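# Flip the grey finned box onto its fins

## Task

Overturn the grey finned box at its current spot so that it ends up resting flat on its fins with its feet pointing up, and it must stay that way once the robot lets go.

## Robot and tools

Robot: two 6-joint arms, left_arm and right_arm, each ending in a two-finger parallel gripper. Calibrated base placements in the scene frame: left_arm at (+0.026, +0.257, +0.013) m, quat_wxyz (+1.000, 0, 0, -0.019); right_arm at (+0.001, -0.338, +0.037) m, quat_wxyz (+1.000, 0, 0, +0.016). Both bases stand upright (up is +z in each base frame).

Frames: the scene frame has its origin at table-top height, halfway between the two nominal bases, +z up, +x forward over the table, +y toward left_arm (arm names do not match image sides). Each arm reports its hand pose, velocities and Hand target in its own base frame, and its offsets are applied along that base's axes. Fixed cameras and the table use the scene frame. On a gripper, the fingers point along its +z and spread along its y. end_effector_position is the spot between the finger pads, roughly 1 cm short of the tips. Reported positions and orientations may be wrong by a few cm, more when the arm is stretched out.

Row format (used by execute_actions and move): 14 numbers, each in [-1, 1], always both arms: dx, dy, dz, rx, ry, rz, opening for left_arm, then the same seven for right_arm. The six pose numbers are an offset, not a pose, measured from that arm's Hand target as it was when the action or move began; 1.0 equals 0.6 m of travel or 180 degrees of turn. rx, ry, rz form a single rotation vector, turning about the Hand target's position. A translation longer than 1.0 may be shortened. Opening is absolute: +1 fully open (0.094 m), -1 closed. All six pose zeros re-request the current Hand target. A 0 in the opening slot is a real half-open command, so repeat the current opening for a gripper you want unchanged.

execute_actions(actions, cameras): actions is a list of actions; each action is a list of up to 15 rows, one row per 1/30 s step, 0.5 s per action. If fewer than 15 rows are given, the last one is held. Every row in an action counts from the action's starting Hand target, and each new action or call starts again from the then-current Hand target, so a repeated offset moves further. An empty list just returns state and images. cameras selects images: omitted, null or ["all"] gives all, [] gives none, an unknown name invalidates the call.

move(target, speed, blend, opening_speed, blocking, cameras): target is one 14-number row or a list of up to 15 rows; every row is an offset from the same starting Hand targets. The gripper travels a straight line, turning the short way, with no obstacle avoidance. speed: m/s, 0.002 to 4.3, default 0.25 (turning up to twice that in rad/s), one value or one per target. blend: corner rounding in m per target, default 0. opening_speed: rate on the -1..+1 scale per second, at least 0.2; use a low value to close gently. The whole move is capped at 10 s. blocking=false returns after about 0.5 s while the move continues. The result adds a "move:" line: done (within 10 mm and 2 degrees, at rest), off_target, moving, held, fault, plus limits=paced (pose clipped) or limits=held (steps withheld). Faster moves lag and stray more, especially with a near-straight arm.

wait(seconds): 0 to 10 s, arms hold their last command; a running move continues. stop(): brakes a running move, needing some room. zoom_image(camera, region): region [x0, y0, x1, y1] in pixels, at most 504 by 504, from one of cam_head_left, cam_head_right, cam_high, cam_low, cam_left_wrist, cam_right_wrist (all 672x504), only from the newest images returned. read_manual(section): licence text only. finished_scene(scene): 1 or 2, ends the scene irreversibly; the goal must already hold with the robot not supporting the box.

Reading results: Hand target is the last commanded pose after clipping; grippers often settle a bit short of it due to friction and weight, so resend the remaining gap as an offset. Orientation commands are clipped to within 40 degrees of the measured one per step. Tool commands shows present gripper commands. grip_measured uses the opening scale (may read up to about 2.7 mm wide when empty); it follows the command even after contact, so it does not reveal touching. grip_effort_nm is gripper motor effort (negative closing), not pad force. Joint velocities may say "within noise". Joint torques include gravity; numbers 3 and 4 wrap at ±28 N m. To release, command an opening well above grip_measured.

Avoid: letting the box leave the table or leaving it off the table (task fails); dropping it or releasing it while it moves; fast impacts or driving far past a contact (harder press); any contact or squeeze between the two arms, including one gripper closing on the other's fingers, which can fail the scene; guiding a path near an arm's own base, which can flip its shoulder posture; long holding, stretching or pushing toward unreachable poses, which heats motors (MOTOR HOT at 85 °C, OVER-TEMPERATURE FAULT and a limp arm at 100 °C for 30 to 60 s). An arm blocked by an object keeps pressing until commanded back past its gripper. The clearance check may withhold moves bringing an arm near the other's forearm. Loose objects may occasionally be nudged by outside pushes. Smooth, low-effort, quick solutions are best.

Each tool is called after "Call:" as name(argument=value, ...), one argument or row to a line, values as JSON.

## Session

Call:
execute_actions(
  actions=[],
)

Scene clock: 0.00 s.
left_arm: end_effector_position=(+0.7469, +0.0627, +0.1858) grip_measured=+1.000 grip_effort_nm=n/a end_effector_quat_wxyz=(+0.600, +0.118, +0.783, +0.112) | right_arm: end_effector_position=(+0.2461, -0.0955, +0.3388) grip_measured=+1.000 grip_effort_nm=n/a end_effector_quat_wxyz=(+0.392, +0.340, +0.834, -0.188)
Joint positions: left_arm=[0.099 1.879 1.257 0.363 0.062 0.35 0.094] | right_arm=[0.029 0.581 0.868 -1.173 0.637 0.571 0.094]
Joint velocities: within noise
Joint torques (N m): no reading
Heat: left arm: hottest elbow 35 °C; right arm: hottest elbow 34 °C.
Hand target: left_arm +0.7532, +0.0634, +0.1927; +0.607, +0.117, +0.778, +0.114 | right_arm +0.2481, -0.0955, +0.3525; +0.404, +0.343, +0.828, -0.182
Tool commands: left_gripper/opening=+1.0 right_gripper/opening=+1.0

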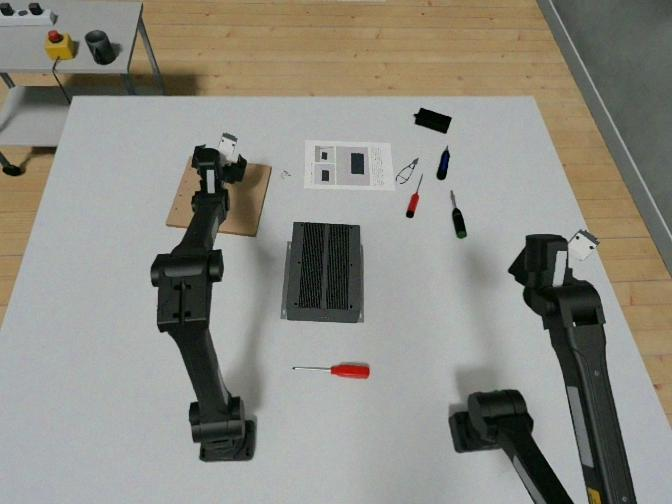

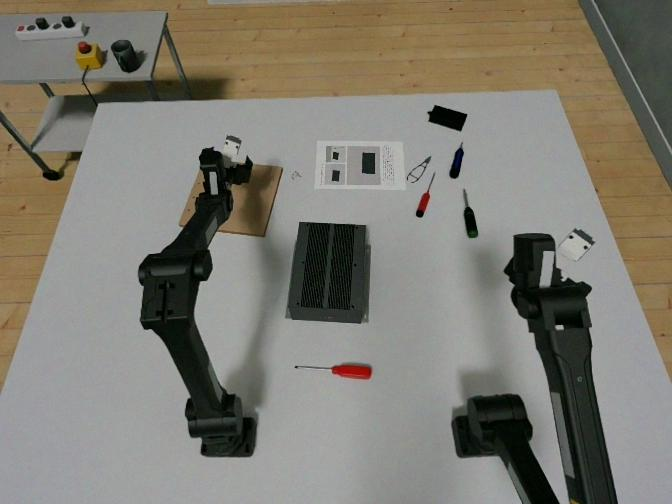

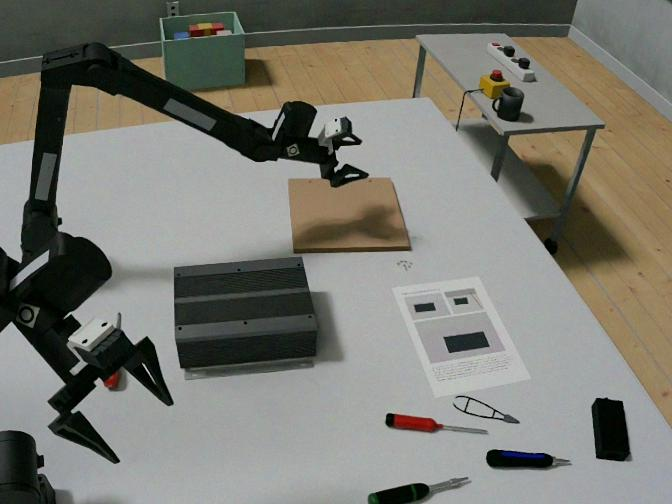

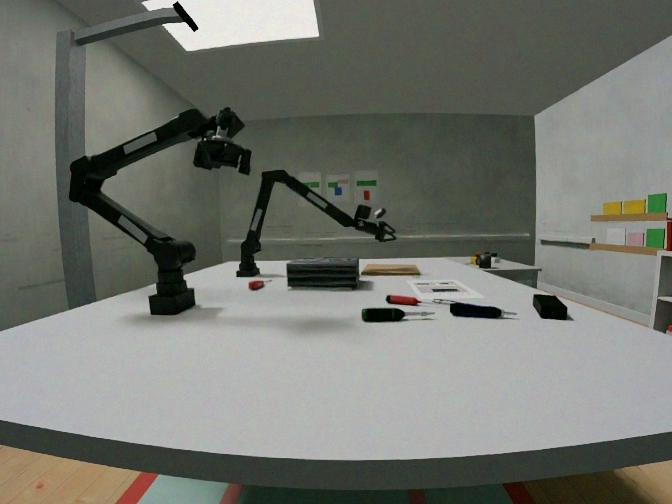

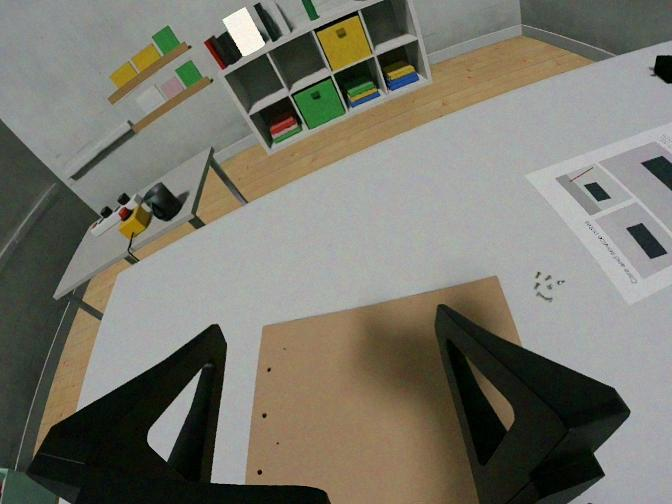

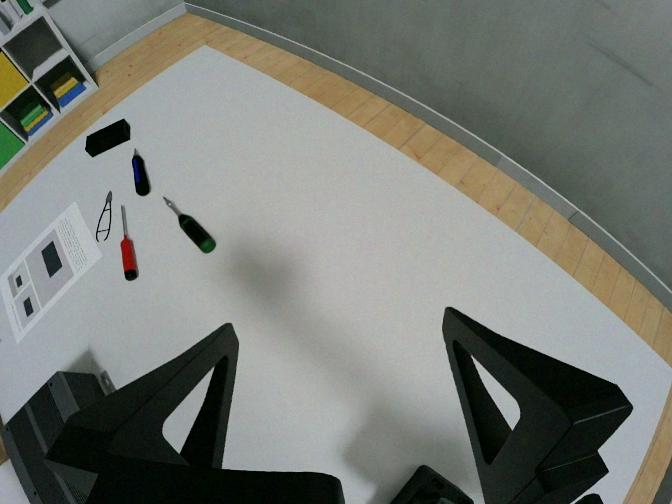

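Call:
move(
  target=[
    [-0.417,0.05,0.05,-0.188,0.213,-0.082,-1,0.1,0.12,-0.12,0.218,0.059,0.186,-1],
    [-0.68,-0.183,-0.067,-0.3757,0.4256,-0.164,-1,0.207,0.26,-0.3,0.4366,0.1184,0.3718,-1],
    [-0.68,-0.272,-0.243,-0.3757,0.4256,-0.164,-1,0.207,0.476,-0.529,0.4366,0.1184,0.3718,-1],
  ],
  speed=[0.35,0.35,0.2],
  blend=[0.05,0.02,0],
  cameras=["cam_head_left","cam_left_wrist","cam_right_wrist","cam_high"],
)

Scene clock: 45.27 s.
left_arm: end_effector_position=(+0.3480, -0.0965, +0.0530) grip_measured=-0.989 grip_effort_nm=-0.598 end_effector_quat_wxyz=(+0.010, +0.006, +0.849, -0.529) | right_arm: end_effector_position=(+0.3725, +0.1851, +0.0328) grip_measured=-0.986 grip_effort_nm=-0.769 end_effector_quat_wxyz=(-0.002, +0.006, +0.848, +0.530)
Joint positions: left_arm=[0.167 1.692 0.793 -0.975 1.091 0.364 0.001] | right_arm=[0.083 1.715 0.748 -0.427 -1.11 0.207 0.001]
Joint velocities: within noise
Joint torques (N m): left_arm=[-1.44 -8.59 4.86 0.5 0.75 -0.23] | right_arm=[0.26 -10.87 4.49 1.32 -0.53 -0.05]
Heat: left arm: hottest elbow 41 °C; right arm: hottest elbow 39 °C.
Hand target: left_arm +0.3452, -0.0999, +0.0468; +0.000, +0.000, +0.848, -0.530 | right_arm +0.3721, +0.1903, +0.0349; +0.000, +0.000, +0.848, +0.530
Off the commanded pose: left_arm 0.007 m, 1 deg | right_arm 0.006 m, 1 deg.
move: done
Images, in order (width x height): cam_head_left 672x504, cam_high 672x504, cam_left_wrist 672x504, cam_right_wrist 672x504.

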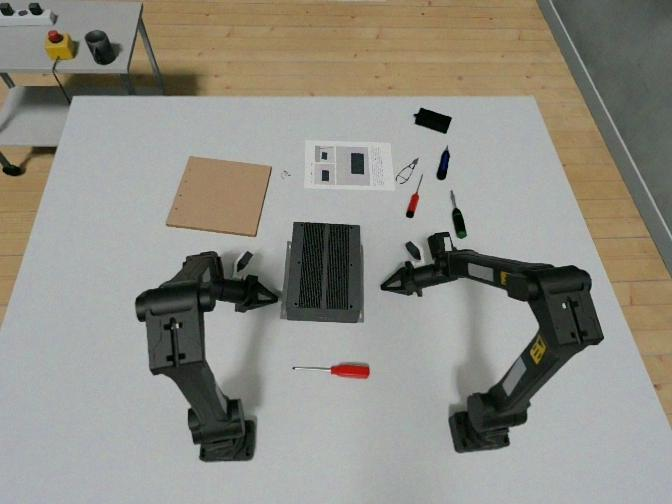

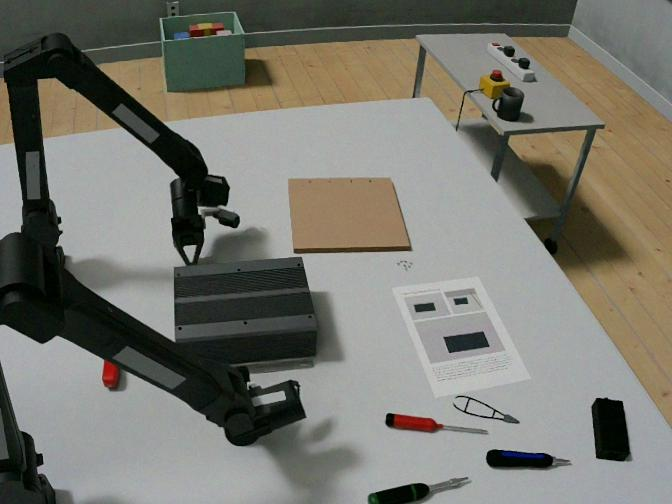

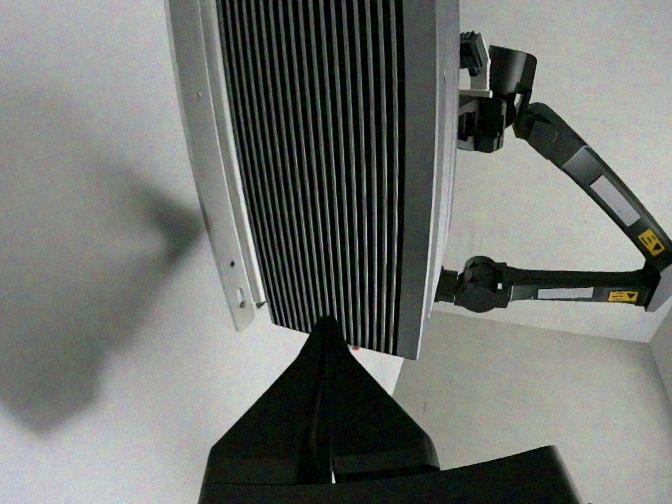

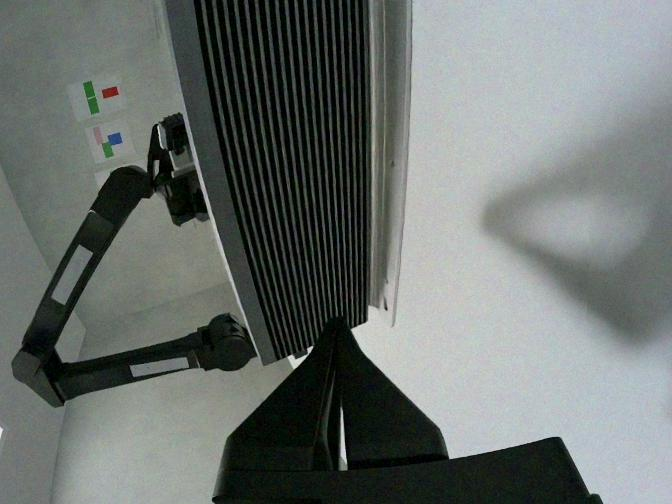

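Call:
move(
  target=[
    [0,-0.055,0,0,0,0,-1,0,0.06,0.02,0,0,0,-1],
    [0,-0.197,0,0,0,0,-1,0,0.215,0.02,0,0,0,-1],
    [0,-0.197,0.11,0,0,0,-1,0,0.215,0.13,0,0,0,-1],
    [0.006,-0.197,0.155,0,0,0,-1,0.006,0.215,0.175,0,0,0,-1],
    [0.033,-0.197,0.202,0,0,0,-1,0.033,0.215,0.222,0,0,0,-1],
  ],
  speed=[0.1,0.06,0.05,0.05,0.05],
  cameras=["cam_head_left","cam_left_wrist","cam_right_wrist","cam_low"],
)

Scene clock: 62.20 s.
left_arm: end_effector_position=(+0.2928, -0.1831, +0.0895) grip_measured=-0.989 grip_effort_nm=-0.584 end_effector_quat_wxyz=(-0.094, -0.086, +0.867, -0.482) | right_arm: end_effector_position=(+0.4199, +0.2455, +0.1159) grip_measured=-0.986 grip_effort_nm=-0.759 end_effector_quat_wxyz=(+0.023, +0.095, +0.867, +0.489)
Joint positions: left_arm=[-0.118 1.41 0.652 -0.772 1.026 -0.339 0.001] | right_arm=[0.249 1.533 0.842 -0.308 -0.902 0.749 0.001]
Joint velocities: within noise
Joint torques (N m): left_arm=[-4.13 -11.69 18.84 2.3 3.58 -0.02] | right_arm=[10.11 -15.38 10.22 0.61 -4.2 -0.13]
Heat: left arm: hottest elbow 41 °C; right arm: hottest elbow 40 °C.
Hand target: left_arm +0.3650, -0.2181, +0.1681; +0.000, +0.000, +0.848, -0.530 | right_arm +0.3920, +0.3192, +0.1682; +0.000, +0.000, +0.848, +0.530
Off the commanded pose: left_arm 0.112 m, 16 deg | right_arm 0.095 m, 12 deg.
move: off_target (left_arm, right_arm)
Images, in order (width x height): cam_head_left 672x504, cam_low 672x504, cam_left_wrist 672x504, cam_right_wrist 672x504.

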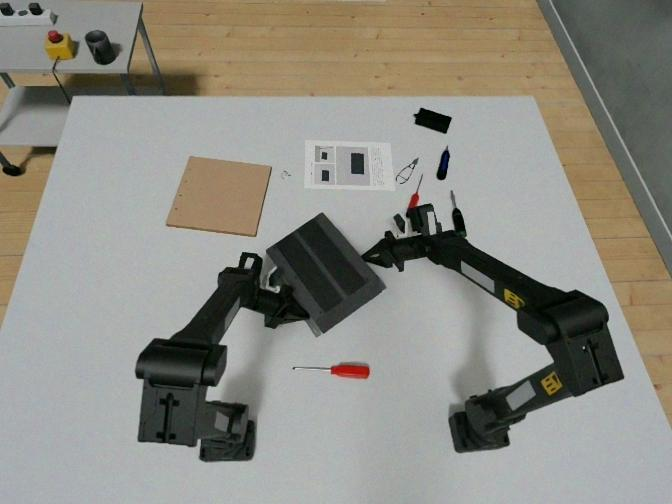

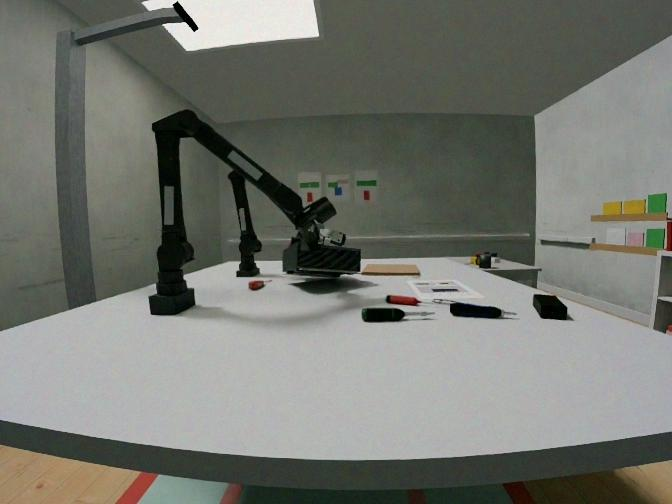

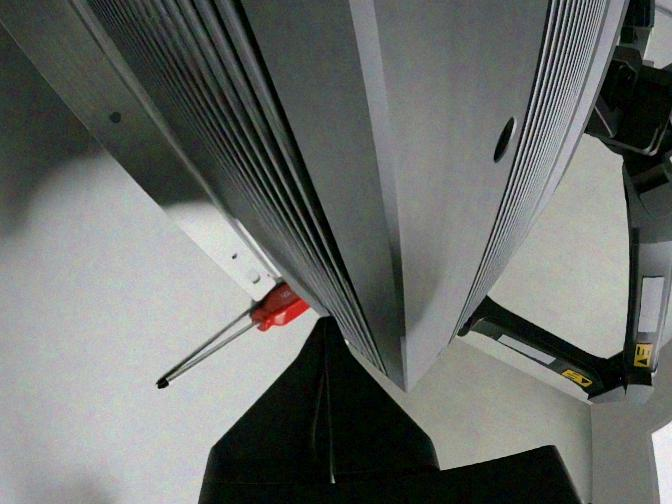

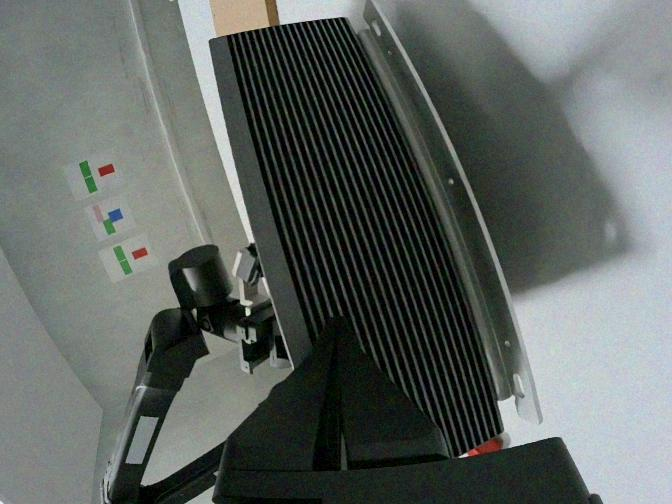

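Call:
move(
  target=[
    [-0.05,0,-0.14,0,0,0,-1,0,0,-0.14,0,0,0,-1],
    [-0.08,0.1,-0.16,0,0,0,-1,0,-0.15,-0.16,0,0,0,-1],
    [-0.08,0.22,-0.12,0,0,0,-1,0,-0.29,-0.16,0,0,0,-1],
  ],
  speed=[0.06,0.05,0.1],
  cameras=["cam_head_left","cam_head_right","cam_left_wrist","cam_right_wrist"],
)

Scene clock: 73.20 s.
left_arm: end_effector_position=(+0.3062, -0.0908, +0.0950) grip_measured=-0.989 grip_effort_nm=-0.579 end_effector_quat_wxyz=(-0.004, -0.003, +0.847, -0.531) | right_arm: end_effector_position=(+0.3773, +0.1497, +0.0675) grip_measured=-0.986 grip_effort_nm=-0.759 end_effector_quat_wxyz=(-0.012, +0.004, +0.849, +0.529)
Joint positions: left_arm=[0.207 1.537 0.738 -1.182 1.076 0.448 0.001] | right_arm=[-0.011 1.673 0.838 -0.794 -1.113 -0.039 0.001]
Joint velocities: within noise
Joint torques (N m): left_arm=[-0.15 -6.24 8.14 -0.42 0.52 -0.01] | right_arm=[-1.61 -9.35 7.73 0.1 -0.8 -0.18]
Heat: left arm: hottest elbow 44 °C; right arm: hottest elbow 41 °C.
Hand target: left_arm +0.3170, -0.0860, +0.0960; +0.000, +0.000, +0.848, -0.530 | right_arm +0.3920, +0.1452, +0.0723; +0.000, +0.000, +0.848, +0.530
Off the commanded pose: left_arm 0.012 m, 1 deg | right_arm 0.016 m, 1 deg.
move: off_target (left_arm, right_arm)
Images, in order (width x height): cam_head_left 672x504, cam_head_right 672x504, cam_left_wrist 672x504, cam_right_wrist 672x504.

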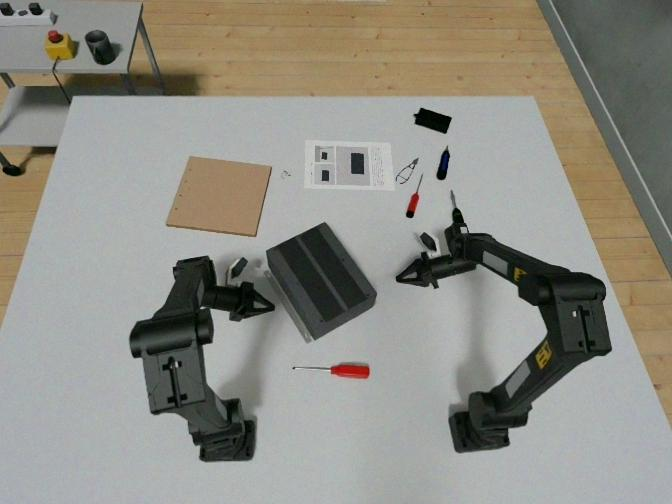

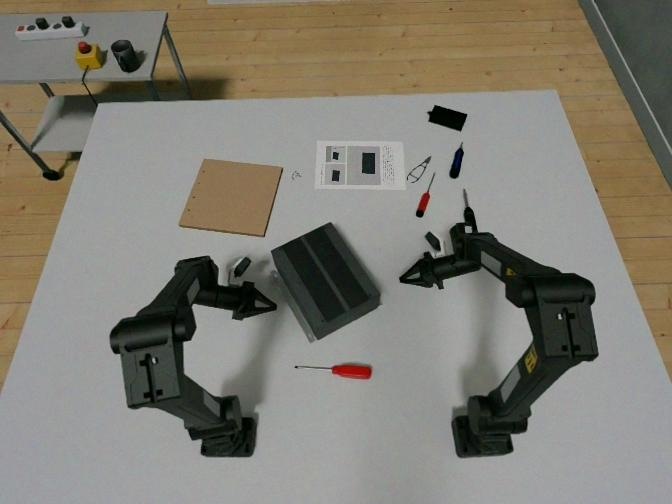

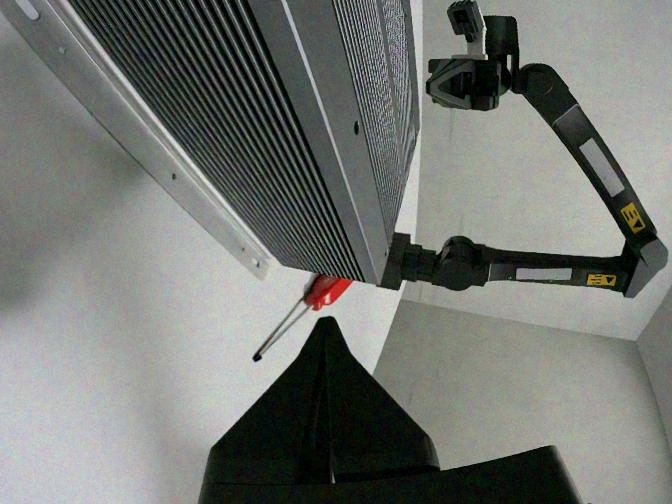

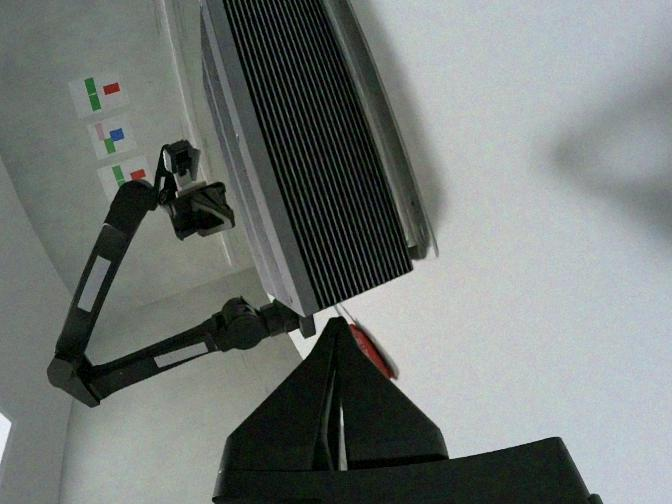

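Call:
move(
  target=[
    [0,0.143,0.05,0,0,0,-1,0,-0.02,-0.085,0,0,0,-1],
    [0.273,0.10,-0.07,0,0,0,-1,0.003,-0.02,-0.085,0,0,0,-1],
    [0.282,-0.143,-0.07,0,0,0,-1,0.01,0.2,-0.085,0,0,0,-1],
  ],
  speed=[0.15,0.2,0.06],
  cameras=["cam_head_left","cam_left_wrist","cam_right_wrist"],
)

Scene clock: 100.43 s.
left_arm: end_effector_position=(+0.5210, -0.1258, +0.0645) grip_measured=-0.989 grip_effort_nm=-0.584 end_effector_quat_wxyz=(+0.053, -0.012, +0.851, -0.523) | right_arm: end_effector_position=(+0.4108, +0.2385, +0.0182) grip_measured=-0.986 grip_effort_nm=-0.764 end_effector_quat_wxyz=(+0.013, +0.026, +0.851, +0.525)
Joint positions: left_arm=[0.054 1.899 1.179 -0.73 1.103 -0.049 0.001] | right_arm=[0.209 1.799 0.79 -0.082 -1.041 0.55 0.001]
Joint velocities: within noise
Joint torques (N m): left_arm=[-7.77 -15.5 3.23 -0.12 1.14 -0.22] | right_arm=[4.48 -12.86 4.67 2.02 -0.85 0.01]
Heat: left arm: hottest elbow 42 °C; right arm: hottest elbow 40 °C.
Hand target: left_arm +0.4862, -0.1719, +0.0540; +0.000, +0.000, +0.848, -0.530 | right_arm +0.3981, +0.2652, +0.0212; +0.000, +0.000, +0.848, +0.530
Off the commanded pose: left_arm 0.059 m, 6 deg | right_arm 0.030 m, 3 deg.
move: off_target (left_arm, right_arm)
Images, in order (width x height): cam_head_left 672x504, cam_left_wrist 672x504, cam_right_wrist 672x504.

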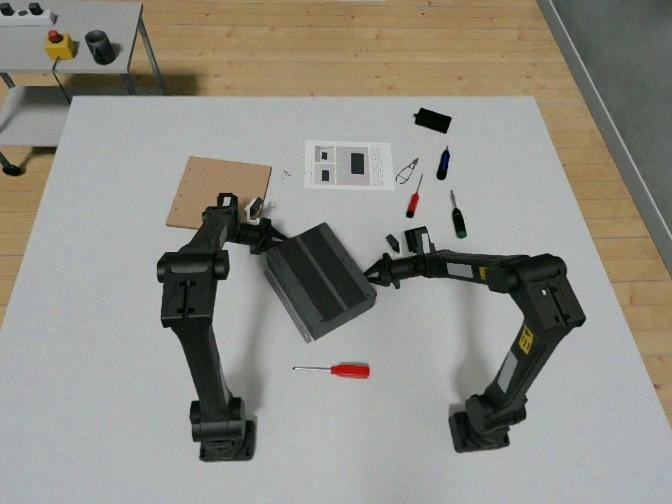

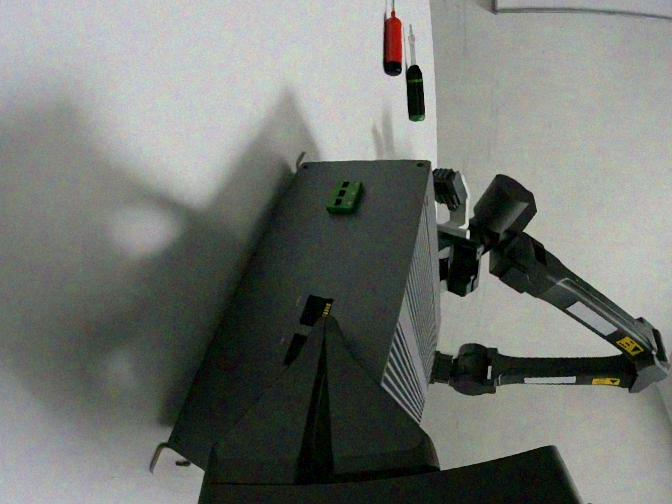

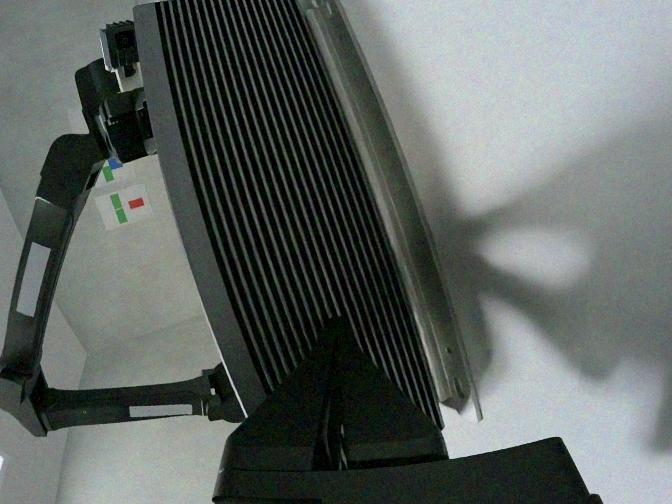

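Call:
move(
  target=[
    [0.03,0.20,0.0,0,0,0,-1,0,0,0,0,0,0,-1],
    [-0.062,0.20,0,0,0,0,-1,0,0,0,0,0,0,-1],
    [-0.062,0.0,0,0,0,0,-1,0,0.03,0,0,0,0,-1],
  ],
  speed=[0.15,0.15,0.06],
  cameras=["cam_head_left","cam_left_wrist","cam_right_wrist"],
)

Scene clock: 113.07 s.
left_arm: end_effector_position=(+0.4550, -0.0832, +0.0502) grip_measured=-0.989 grip_effort_nm=-0.574 end_effector_quat_wxyz=(+0.033, -0.077, +0.854, -0.513) | right_arm: end_effector_position=(+0.4166, +0.2415, +0.0183) grip_measured=-0.986 grip_effort_nm=-0.759 end_effector_quat_wxyz=(+0.022, +0.040, +0.853, +0.520)
Joint positions: left_arm=[0.154 1.804 0.989 -0.758 1.081 -0.023 0.001] | right_arm=[0.219 1.795 0.784 -0.027 -1.01 0.612 0.001]
Joint velocities: within noise
Joint torques (N m): left_arm=[-15.5 -12.34 6.39 1.8 2.24 -0.2] | right_arm=[6.48 -11.22 5.24 2.17 -1.35 0.06]
Heat: left arm: hottest elbow 41 °C; right arm: hottest elbow 39 °C.
Hand target: left_arm +0.4490, -0.1718, +0.0540; +0.000, +0.000, +0.848, -0.530 | right_arm +0.3980, +0.2832, +0.0212; +0.000, +0.000, +0.848, +0.530
Off the commanded pose: left_arm 0.089 m, 10 deg | right_arm 0.046 m, 5 deg.
move: off_target (left_arm, right_arm)
Images, in order (width x height): cam_head_left 672x504, cam_left_wrist 672x504, cam_right_wrist 672x504.

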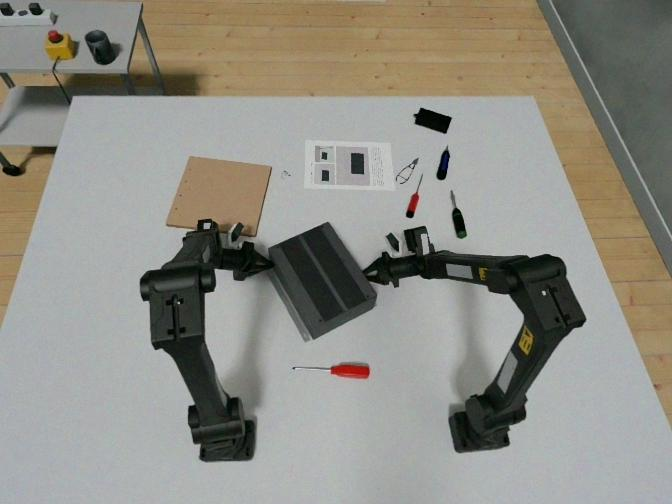

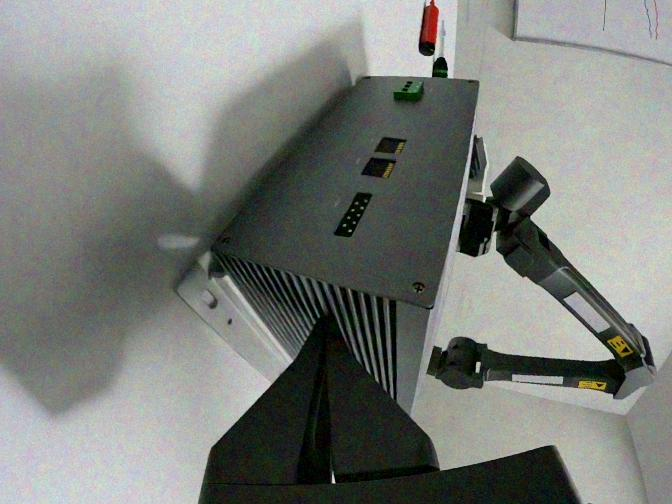

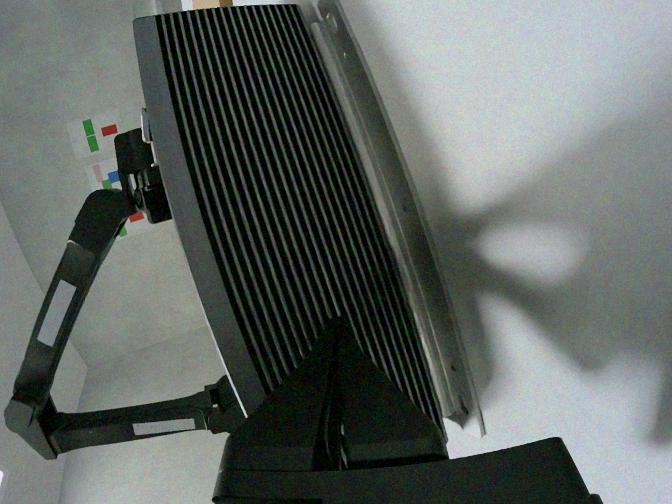

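Call:
move(
  target=[
    [0,0.06,0,0,0,0,-1,0,-0.12,0,0,0,0,-1],
    [0,0.06,0,0,0,0,-1,-0.03,-0.2,0,0,0,0,-1],
    [0.02,0.03,0,0,0,0,-1,-0.03,-0.2,0,0,0,0,-1],
  ],
  speed=[0.05,0.1,0.05],
  cameras=["cam_head_left","cam_left_wrist","cam_right_wrist"],
)

Scene clock: 125.77 s.
left_arm: end_effector_position=(+0.4534, -0.1235, +0.0503) grip_measured=-0.989 grip_effort_nm=-0.574 end_effector_quat_wxyz=(+0.009, -0.028, +0.853, -0.521) | right_arm: end_effector_position=(+0.3713, +0.1674, +0.0157) grip_measured=-0.986 grip_effort_nm=-0.759 end_effector_quat_wxyz=(-0.011, +0.002, +0.849, +0.528)
Joint positions: left_arm=[0.066 1.832 1.024 -0.794 1.096 0.02 0.001] | right_arm=[0.037 1.776 0.775 -0.53 -1.113 0.066 0.001]
Joint velocities: within noise
Joint torques (N m): left_arm=[-6.18 -11.63 8.91 0.81 1.6 -0.23] | right_arm=[-1.73 -11.81 5.64 0.34 -0.8 -0.17]
Heat: left arm: hottest elbow 41 °C; right arm: hottest elbow 39 °C.
Hand target: left_arm +0.4610, -0.1538, +0.0541; +0.000, +0.000, +0.848, -0.531 | right_arm +0.3801, +0.1632, +0.0212; +0.000, +0.000, +0.848, +0.530
Off the commanded pose: left_arm 0.031 m, 4 deg | right_arm 0.011 m, 1 deg.
move: off_target (left_arm, right_arm)
Images, in order (width x height): cam_head_left 672x504, cam_left_wrist 672x504, cam_right_wrist 672x504.

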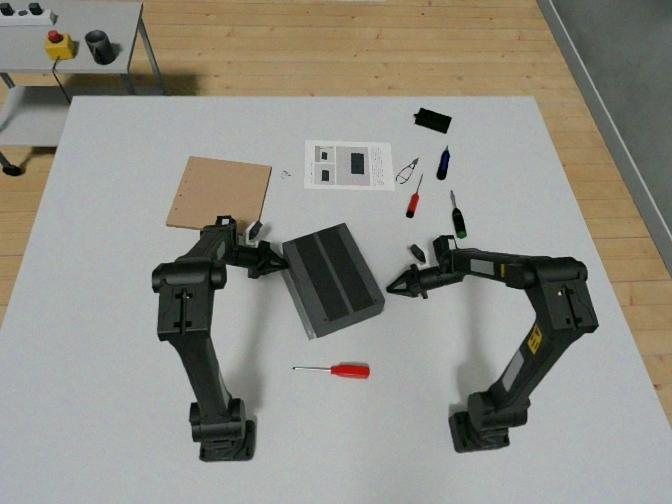

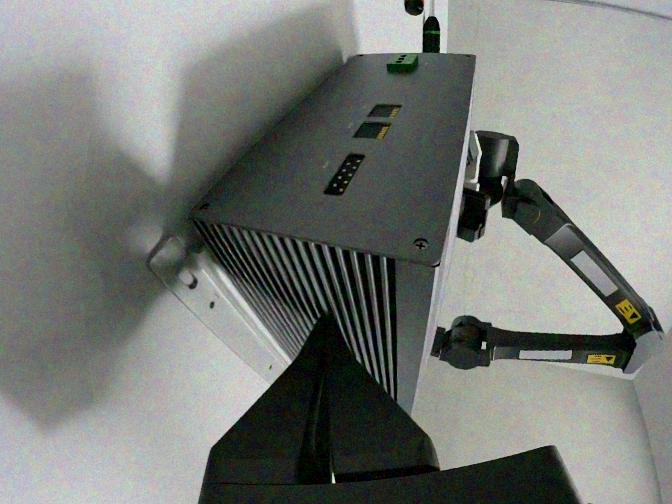

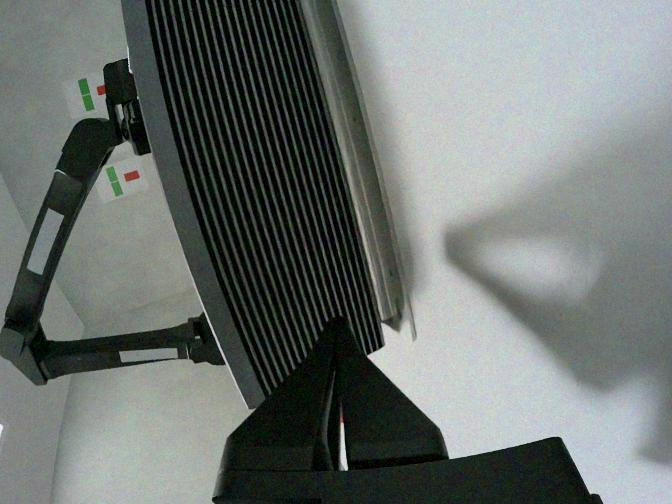

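Call:
move(
  target=[
    [0.02,-0.10,0,0,0,0,-1,0,0,0,0,0,0,-1],
    [0.02,-0.07,0,0,0,0,-1,0,0.10,0,0,0,0,-1],
    [0.02,-0.05,0,0,0,0,-1,0,0.15,0,0,0,0,-1],
  ],
  speed=0.06,
  cameras=["cam_head_left","cam_left_wrist","cam_right_wrist"],
)

Scene clock: 134.63 s.
left_arm: end_effector_position=(+0.4684, -0.1647, +0.0512) grip_measured=-0.989 grip_effort_nm=-0.579 end_effector_quat_wxyz=(+0.006, -0.024, +0.852, -0.523) | right_arm: end_effector_position=(+0.3871, +0.1833, +0.0140) grip_measured=-0.986 grip_effort_nm=-0.755 end_effector_quat_wxyz=(+0.018, +0.075, +0.852, +0.517)
Joint positions: left_arm=[-0.024 1.84 1.037 -0.642 1.097 -0.156 0.001] | right_arm=[0.088 1.734 0.689 -0.143 -1.047 0.487 0.001]
Joint velocities: within noise
Joint torques (N m): left_arm=[-3.96 -12.22 8.99 0.42 1.41 0.08] | right_arm=[11.46 -8.94 6.61 2.86 -1.37 0.13]
Heat: left arm: hottest elbow 41 °C; right arm: hottest elbow 39 °C.
Hand target: left_arm +0.4730, -0.1839, +0.0541; +0.000, +0.000, +0.848, -0.531 | right_arm +0.3801, +0.2533, +0.0212; +0.000, +0.000, +0.848, +0.530
Off the commanded pose: left_arm 0.020 m, 3 deg | right_arm 0.071 m, 9 deg.
move: off_target (left_arm, right_arm)
Images, in order (width x height): cam_head_left 672x504, cam_left_wrist 672x504, cam_right_wrist 672x504.

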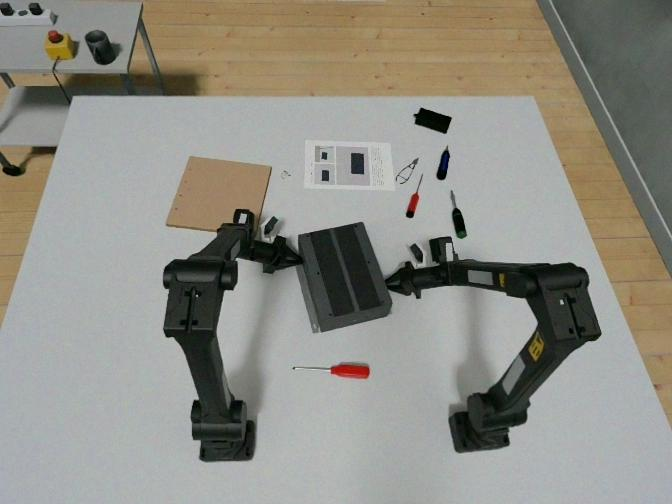

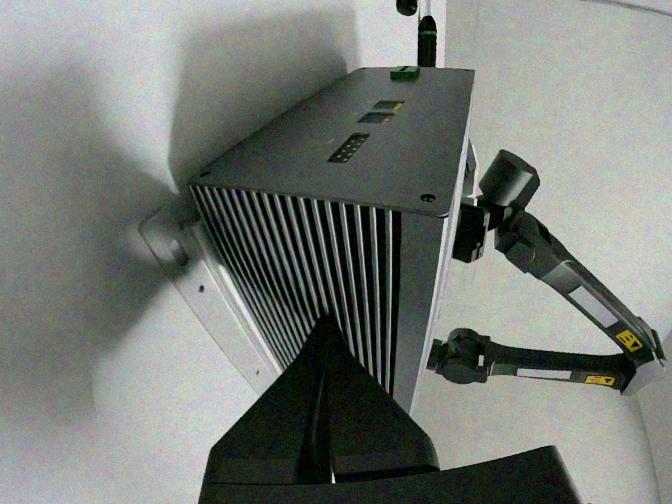

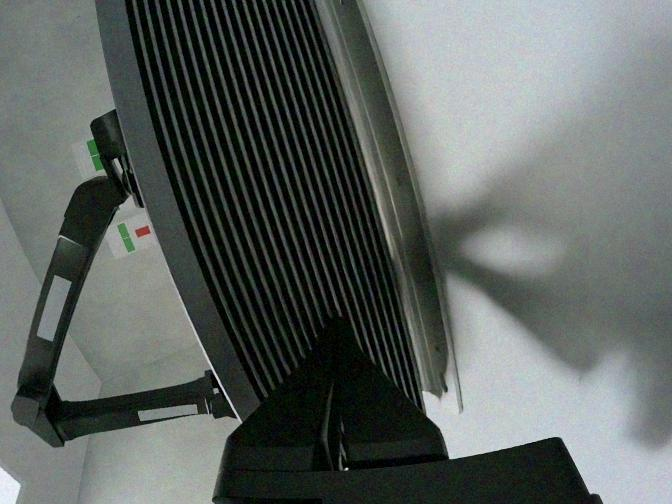

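Call:
move(
  target=[
    [0.0,0.08,0,0,0,0,-1,0,0,0,0,0,0,-1],
    [0.0,0.08,0,0,0,0,-1,0.0,0.07,0,0,0,0,-1],
  ],
  speed=0.06,
  cameras=["cam_head_left"],
)

Scene clock: 143.97 s.
left_arm: end_effector_position=(+0.4662, -0.1252, +0.0563) grip_measured=-0.989 grip_effort_nm=-0.579 end_effector_quat_wxyz=(+0.005, -0.014, +0.850, -0.527) | right_arm: end_effector_position=(+0.3834, +0.2319, +0.0144) grip_measured=-0.986 grip_effort_nm=-0.764 end_effector_quat_wxyz=(+0.009, +0.068, +0.853, +0.517)
Joint positions: left_arm=[0.063 1.863 1.088 -0.872 1.109 0.077 0.001] | right_arm=[0.216 1.743 0.682 0.019 -1 0.67 0.001]
Joint velocities: within noise
Joint torques (N m): left_arm=[-2.67 -11.58 8.68 0.13 1.01 0.04] | right_arm=[10.64 -8.59 7.84 3.49 -0.98 0.11]
Heat: left arm: hottest elbow 41 °C; right arm: hottest elbow 39 °C.
Hand target: left_arm +0.4729, -0.1359, +0.0540; +0.000, +0.000, +0.848, -0.531 | right_arm +0.3802, +0.2952, +0.0212; +0.000, +0.000, +0.848, +0.530
Off the commanded pose: left_arm 0.013 m, 2 deg | right_arm 0.064 m, 8 deg.
move: off_target (left_arm, right_arm)
Images, in order (width x height): cam_head_left 672x504.

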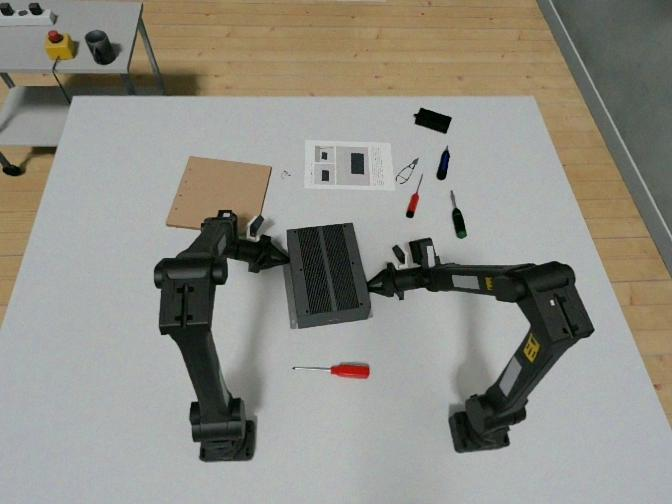

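Call:
move(
  target=[
    [-0.1,0.117,0.017,0,0,0.039,-1,0,-0.1,0.023,0,0,0.017,-1],
    [-0.22,0.043,-0.008,0,0,0.039,-1,0.005,-0.19,0.023,0,0,0.017,-1],
    [-0.21,-0.035,-0.008,0,0,0.039,-1,0.0,-0.1,0.023,0,0,0.017,-1],
    [-0.187,-0.165,-0.008,0,0,0.039,-1,-0.013,0.013,0.023,0,0,0.017,-1],
  ],
  speed=[0.2,0.15,0.08,0.06],
  cameras=["cam_head_left","cam_left_wrist","cam_right_wrist"],
)

Scene clock: 200.07 s.
left_arm: end_effector_position=(+0.3511, -0.1441, +0.0479) grip_measured=-0.989 grip_effort_nm=-0.569 end_effector_quat_wxyz=(+0.059, -0.148, +0.842, -0.516) | right_arm: end_effector_position=(+0.3798, +0.2335, +0.0311) grip_measured=-0.986 grip_effort_nm=-0.764 end_effector_quat_wxyz=(-0.003, +0.050, +0.851, +0.523)
Joint positions: left_arm=[0.008 1.505 0.51 -0.085 1.022 -0.619 0.001] | right_arm=[0.214 1.707 0.704 -0.088 -1.035 0.609 0.001]
Joint velocities: within noise
Joint torques (N m): left_arm=[-18.9 -3.55 10.04 4.41 0.84 -0.43] | right_arm=[10.75 -8.35 8.08 3.51 -0.46 0.1]
Heat: left arm: hottest elbow 43 °C; right arm: hottest elbow 39 °C.
Hand target: left_arm +0.3608, -0.2348, +0.0492; +0.033, -0.052, +0.846, -0.529 | right_arm +0.3723, +0.3031, +0.0351; -0.014, -0.023, +0.848, +0.530
Off the commanded pose: left_arm 0.091 m, 12 deg | right_arm 0.070 m, 8 deg.
move: off_target (left_arm, right_arm)
Images, in order (width x height): cam_head_left 672x504, cam_left_wrist 672x504, cam_right_wrist 672x504.

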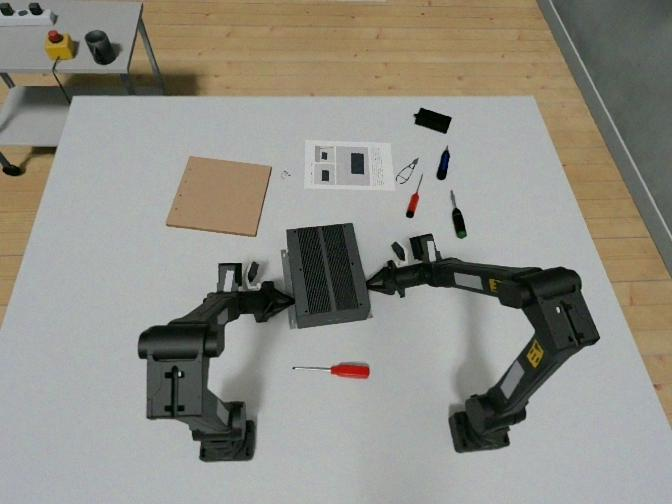

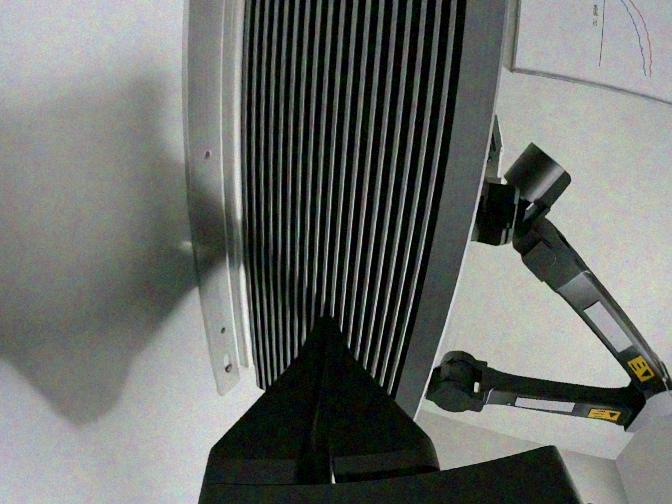

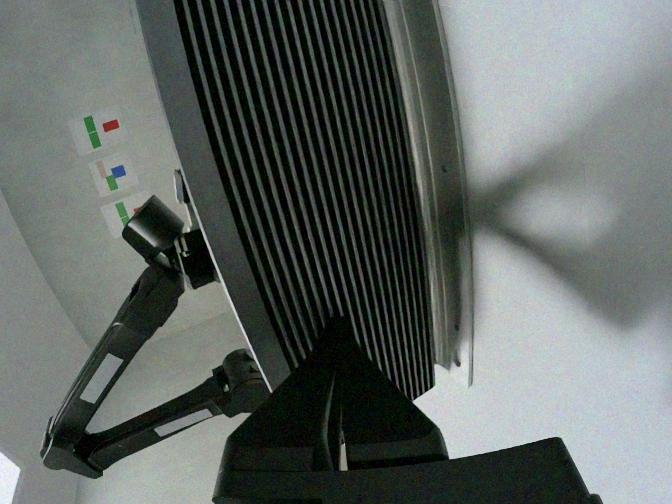

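Call:
move(
  target=[
    [0.005,0.05,0,0,0,0,-1,0,0.035,0,0,0,0,-1],
    [0.005,0.05,0.11,0,0,0,-1,0,0.035,0.11,0,0,0,-1],
  ],
  speed=0.05,
  cameras=["cam_head_left","cam_low"],
)

Scene clock: 207.23 s.
left_arm: end_effector_position=(+0.3414, -0.1463, +0.0525) grip_measured=-0.989 grip_effort_nm=-0.564 end_effector_quat_wxyz=(+0.009, -0.153, +0.865, -0.479) | right_arm: end_effector_position=(+0.3737, +0.2323, +0.0357) grip_measured=-0.986 grip_effort_nm=-0.750 end_effector_quat_wxyz=(-0.015, +0.093, +0.874, +0.477)
Joint positions: left_arm=[-0.013 1.472 0.577 -0.366 0.966 -0.527 0.001] | right_arm=[0.24 1.639 0.703 -0.189 -0.924 0.677 0.001]
Joint velocities: within noise
Joint torques (N m): left_arm=[-10.87 -12.1 12.38 1.58 4.55 -0.09] | right_arm=[12.57 -15.33 11.47 2.02 -4.44 0.03]
Heat: left arm: hottest elbow 44 °C; right arm: hottest elbow 40 °C.
Hand target: left_arm +0.3637, -0.2049, +0.1151; +0.032, -0.052, +0.846, -0.529 | right_arm +0.3721, +0.3241, +0.1010; -0.014, -0.022, +0.848, +0.530
Off the commanded pose: left_arm 0.089 m, 13 deg | right_arm 0.113 m, 15 deg.
move: off_target (left_arm, right_arm)
Images, in order (width x height): cam_head_left 672x504, cam_low 672x504.

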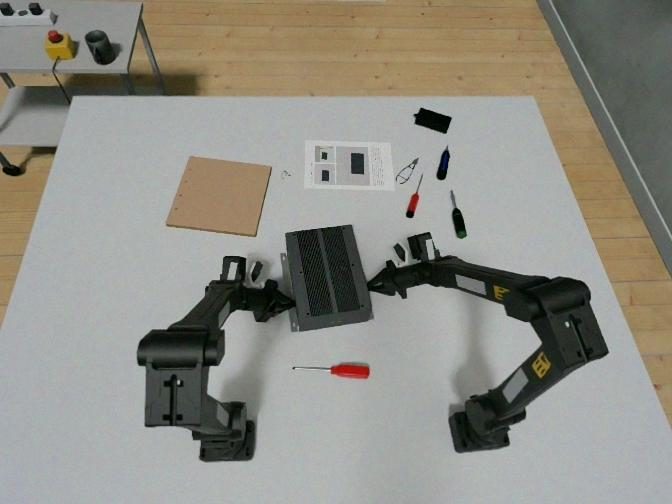

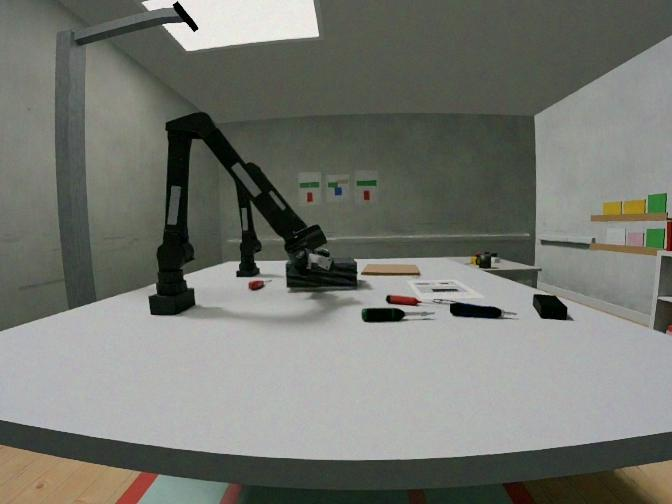

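Call:
move(
  target=[
    [0.025,0.003,0.045,0,0,0,-1,0.005,0,0.045,0,0,0,-1],
    [0.055,0.006,0.09,0,0,0,-1,0.033,0.002,0.09,0,0,0,-1],
  ],
  speed=0.05,
  cameras=["cam_head_left","cam_low"],
)

Scene clock: 213.30 s.
left_arm: end_effector_position=(+0.3479, -0.1470, +0.0935) grip_measured=-0.989 grip_effort_nm=-0.559 end_effector_quat_wxyz=(-0.022, -0.157, +0.864, -0.477) | right_arm: end_effector_position=(+0.3864, +0.2338, +0.0739) grip_measured=-0.986 grip_effort_nm=-0.755 end_effector_quat_wxyz=(-0.027, +0.099, +0.880, +0.465)
Joint positions: left_arm=[-0.011 1.413 0.678 -0.619 0.981 -0.486 0.001] | right_arm=[0.24 1.573 0.79 -0.389 -0.909 0.66 0.001]
Joint velocities: within noise
Joint torques (N m): left_arm=[-9.29 -11.11 17.03 2.32 4.41 -0.09] | right_arm=[10.87 -15.27 13.76 1.83 -5.5 -0.04]
Heat: left arm: hottest elbow 45 °C; right arm: hottest elbow 41 °C.
Hand target: left_arm +0.3967, -0.2013, +0.1692; +0.032, -0.052, +0.846, -0.529 | right_arm +0.3921, +0.3253, +0.1550; -0.014, -0.022, +0.848, +0.530
Off the commanded pose: left_arm 0.105 m, 15 deg | right_arm 0.122 m, 16 deg.
move: off_target (left_arm, right_arm)
Images, in order (width x height): cam_head_left 672x504, cam_low 672x504.

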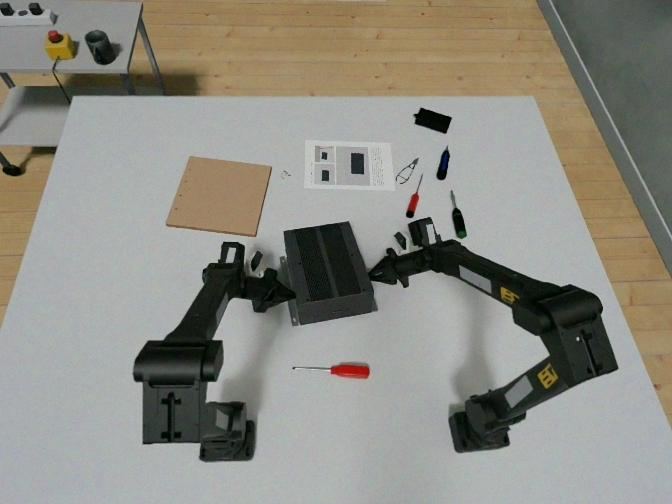

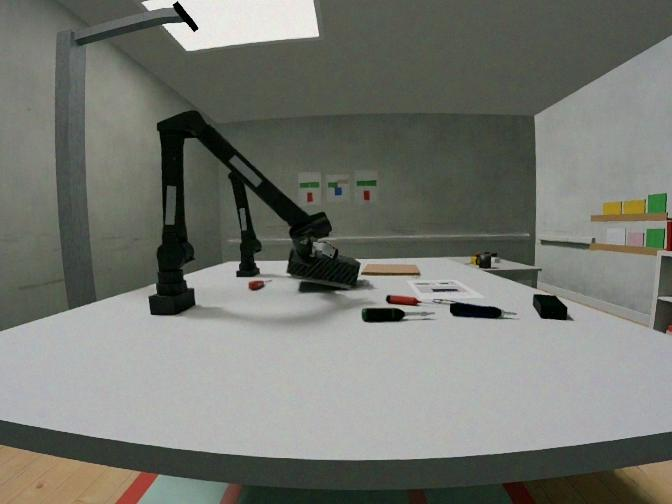

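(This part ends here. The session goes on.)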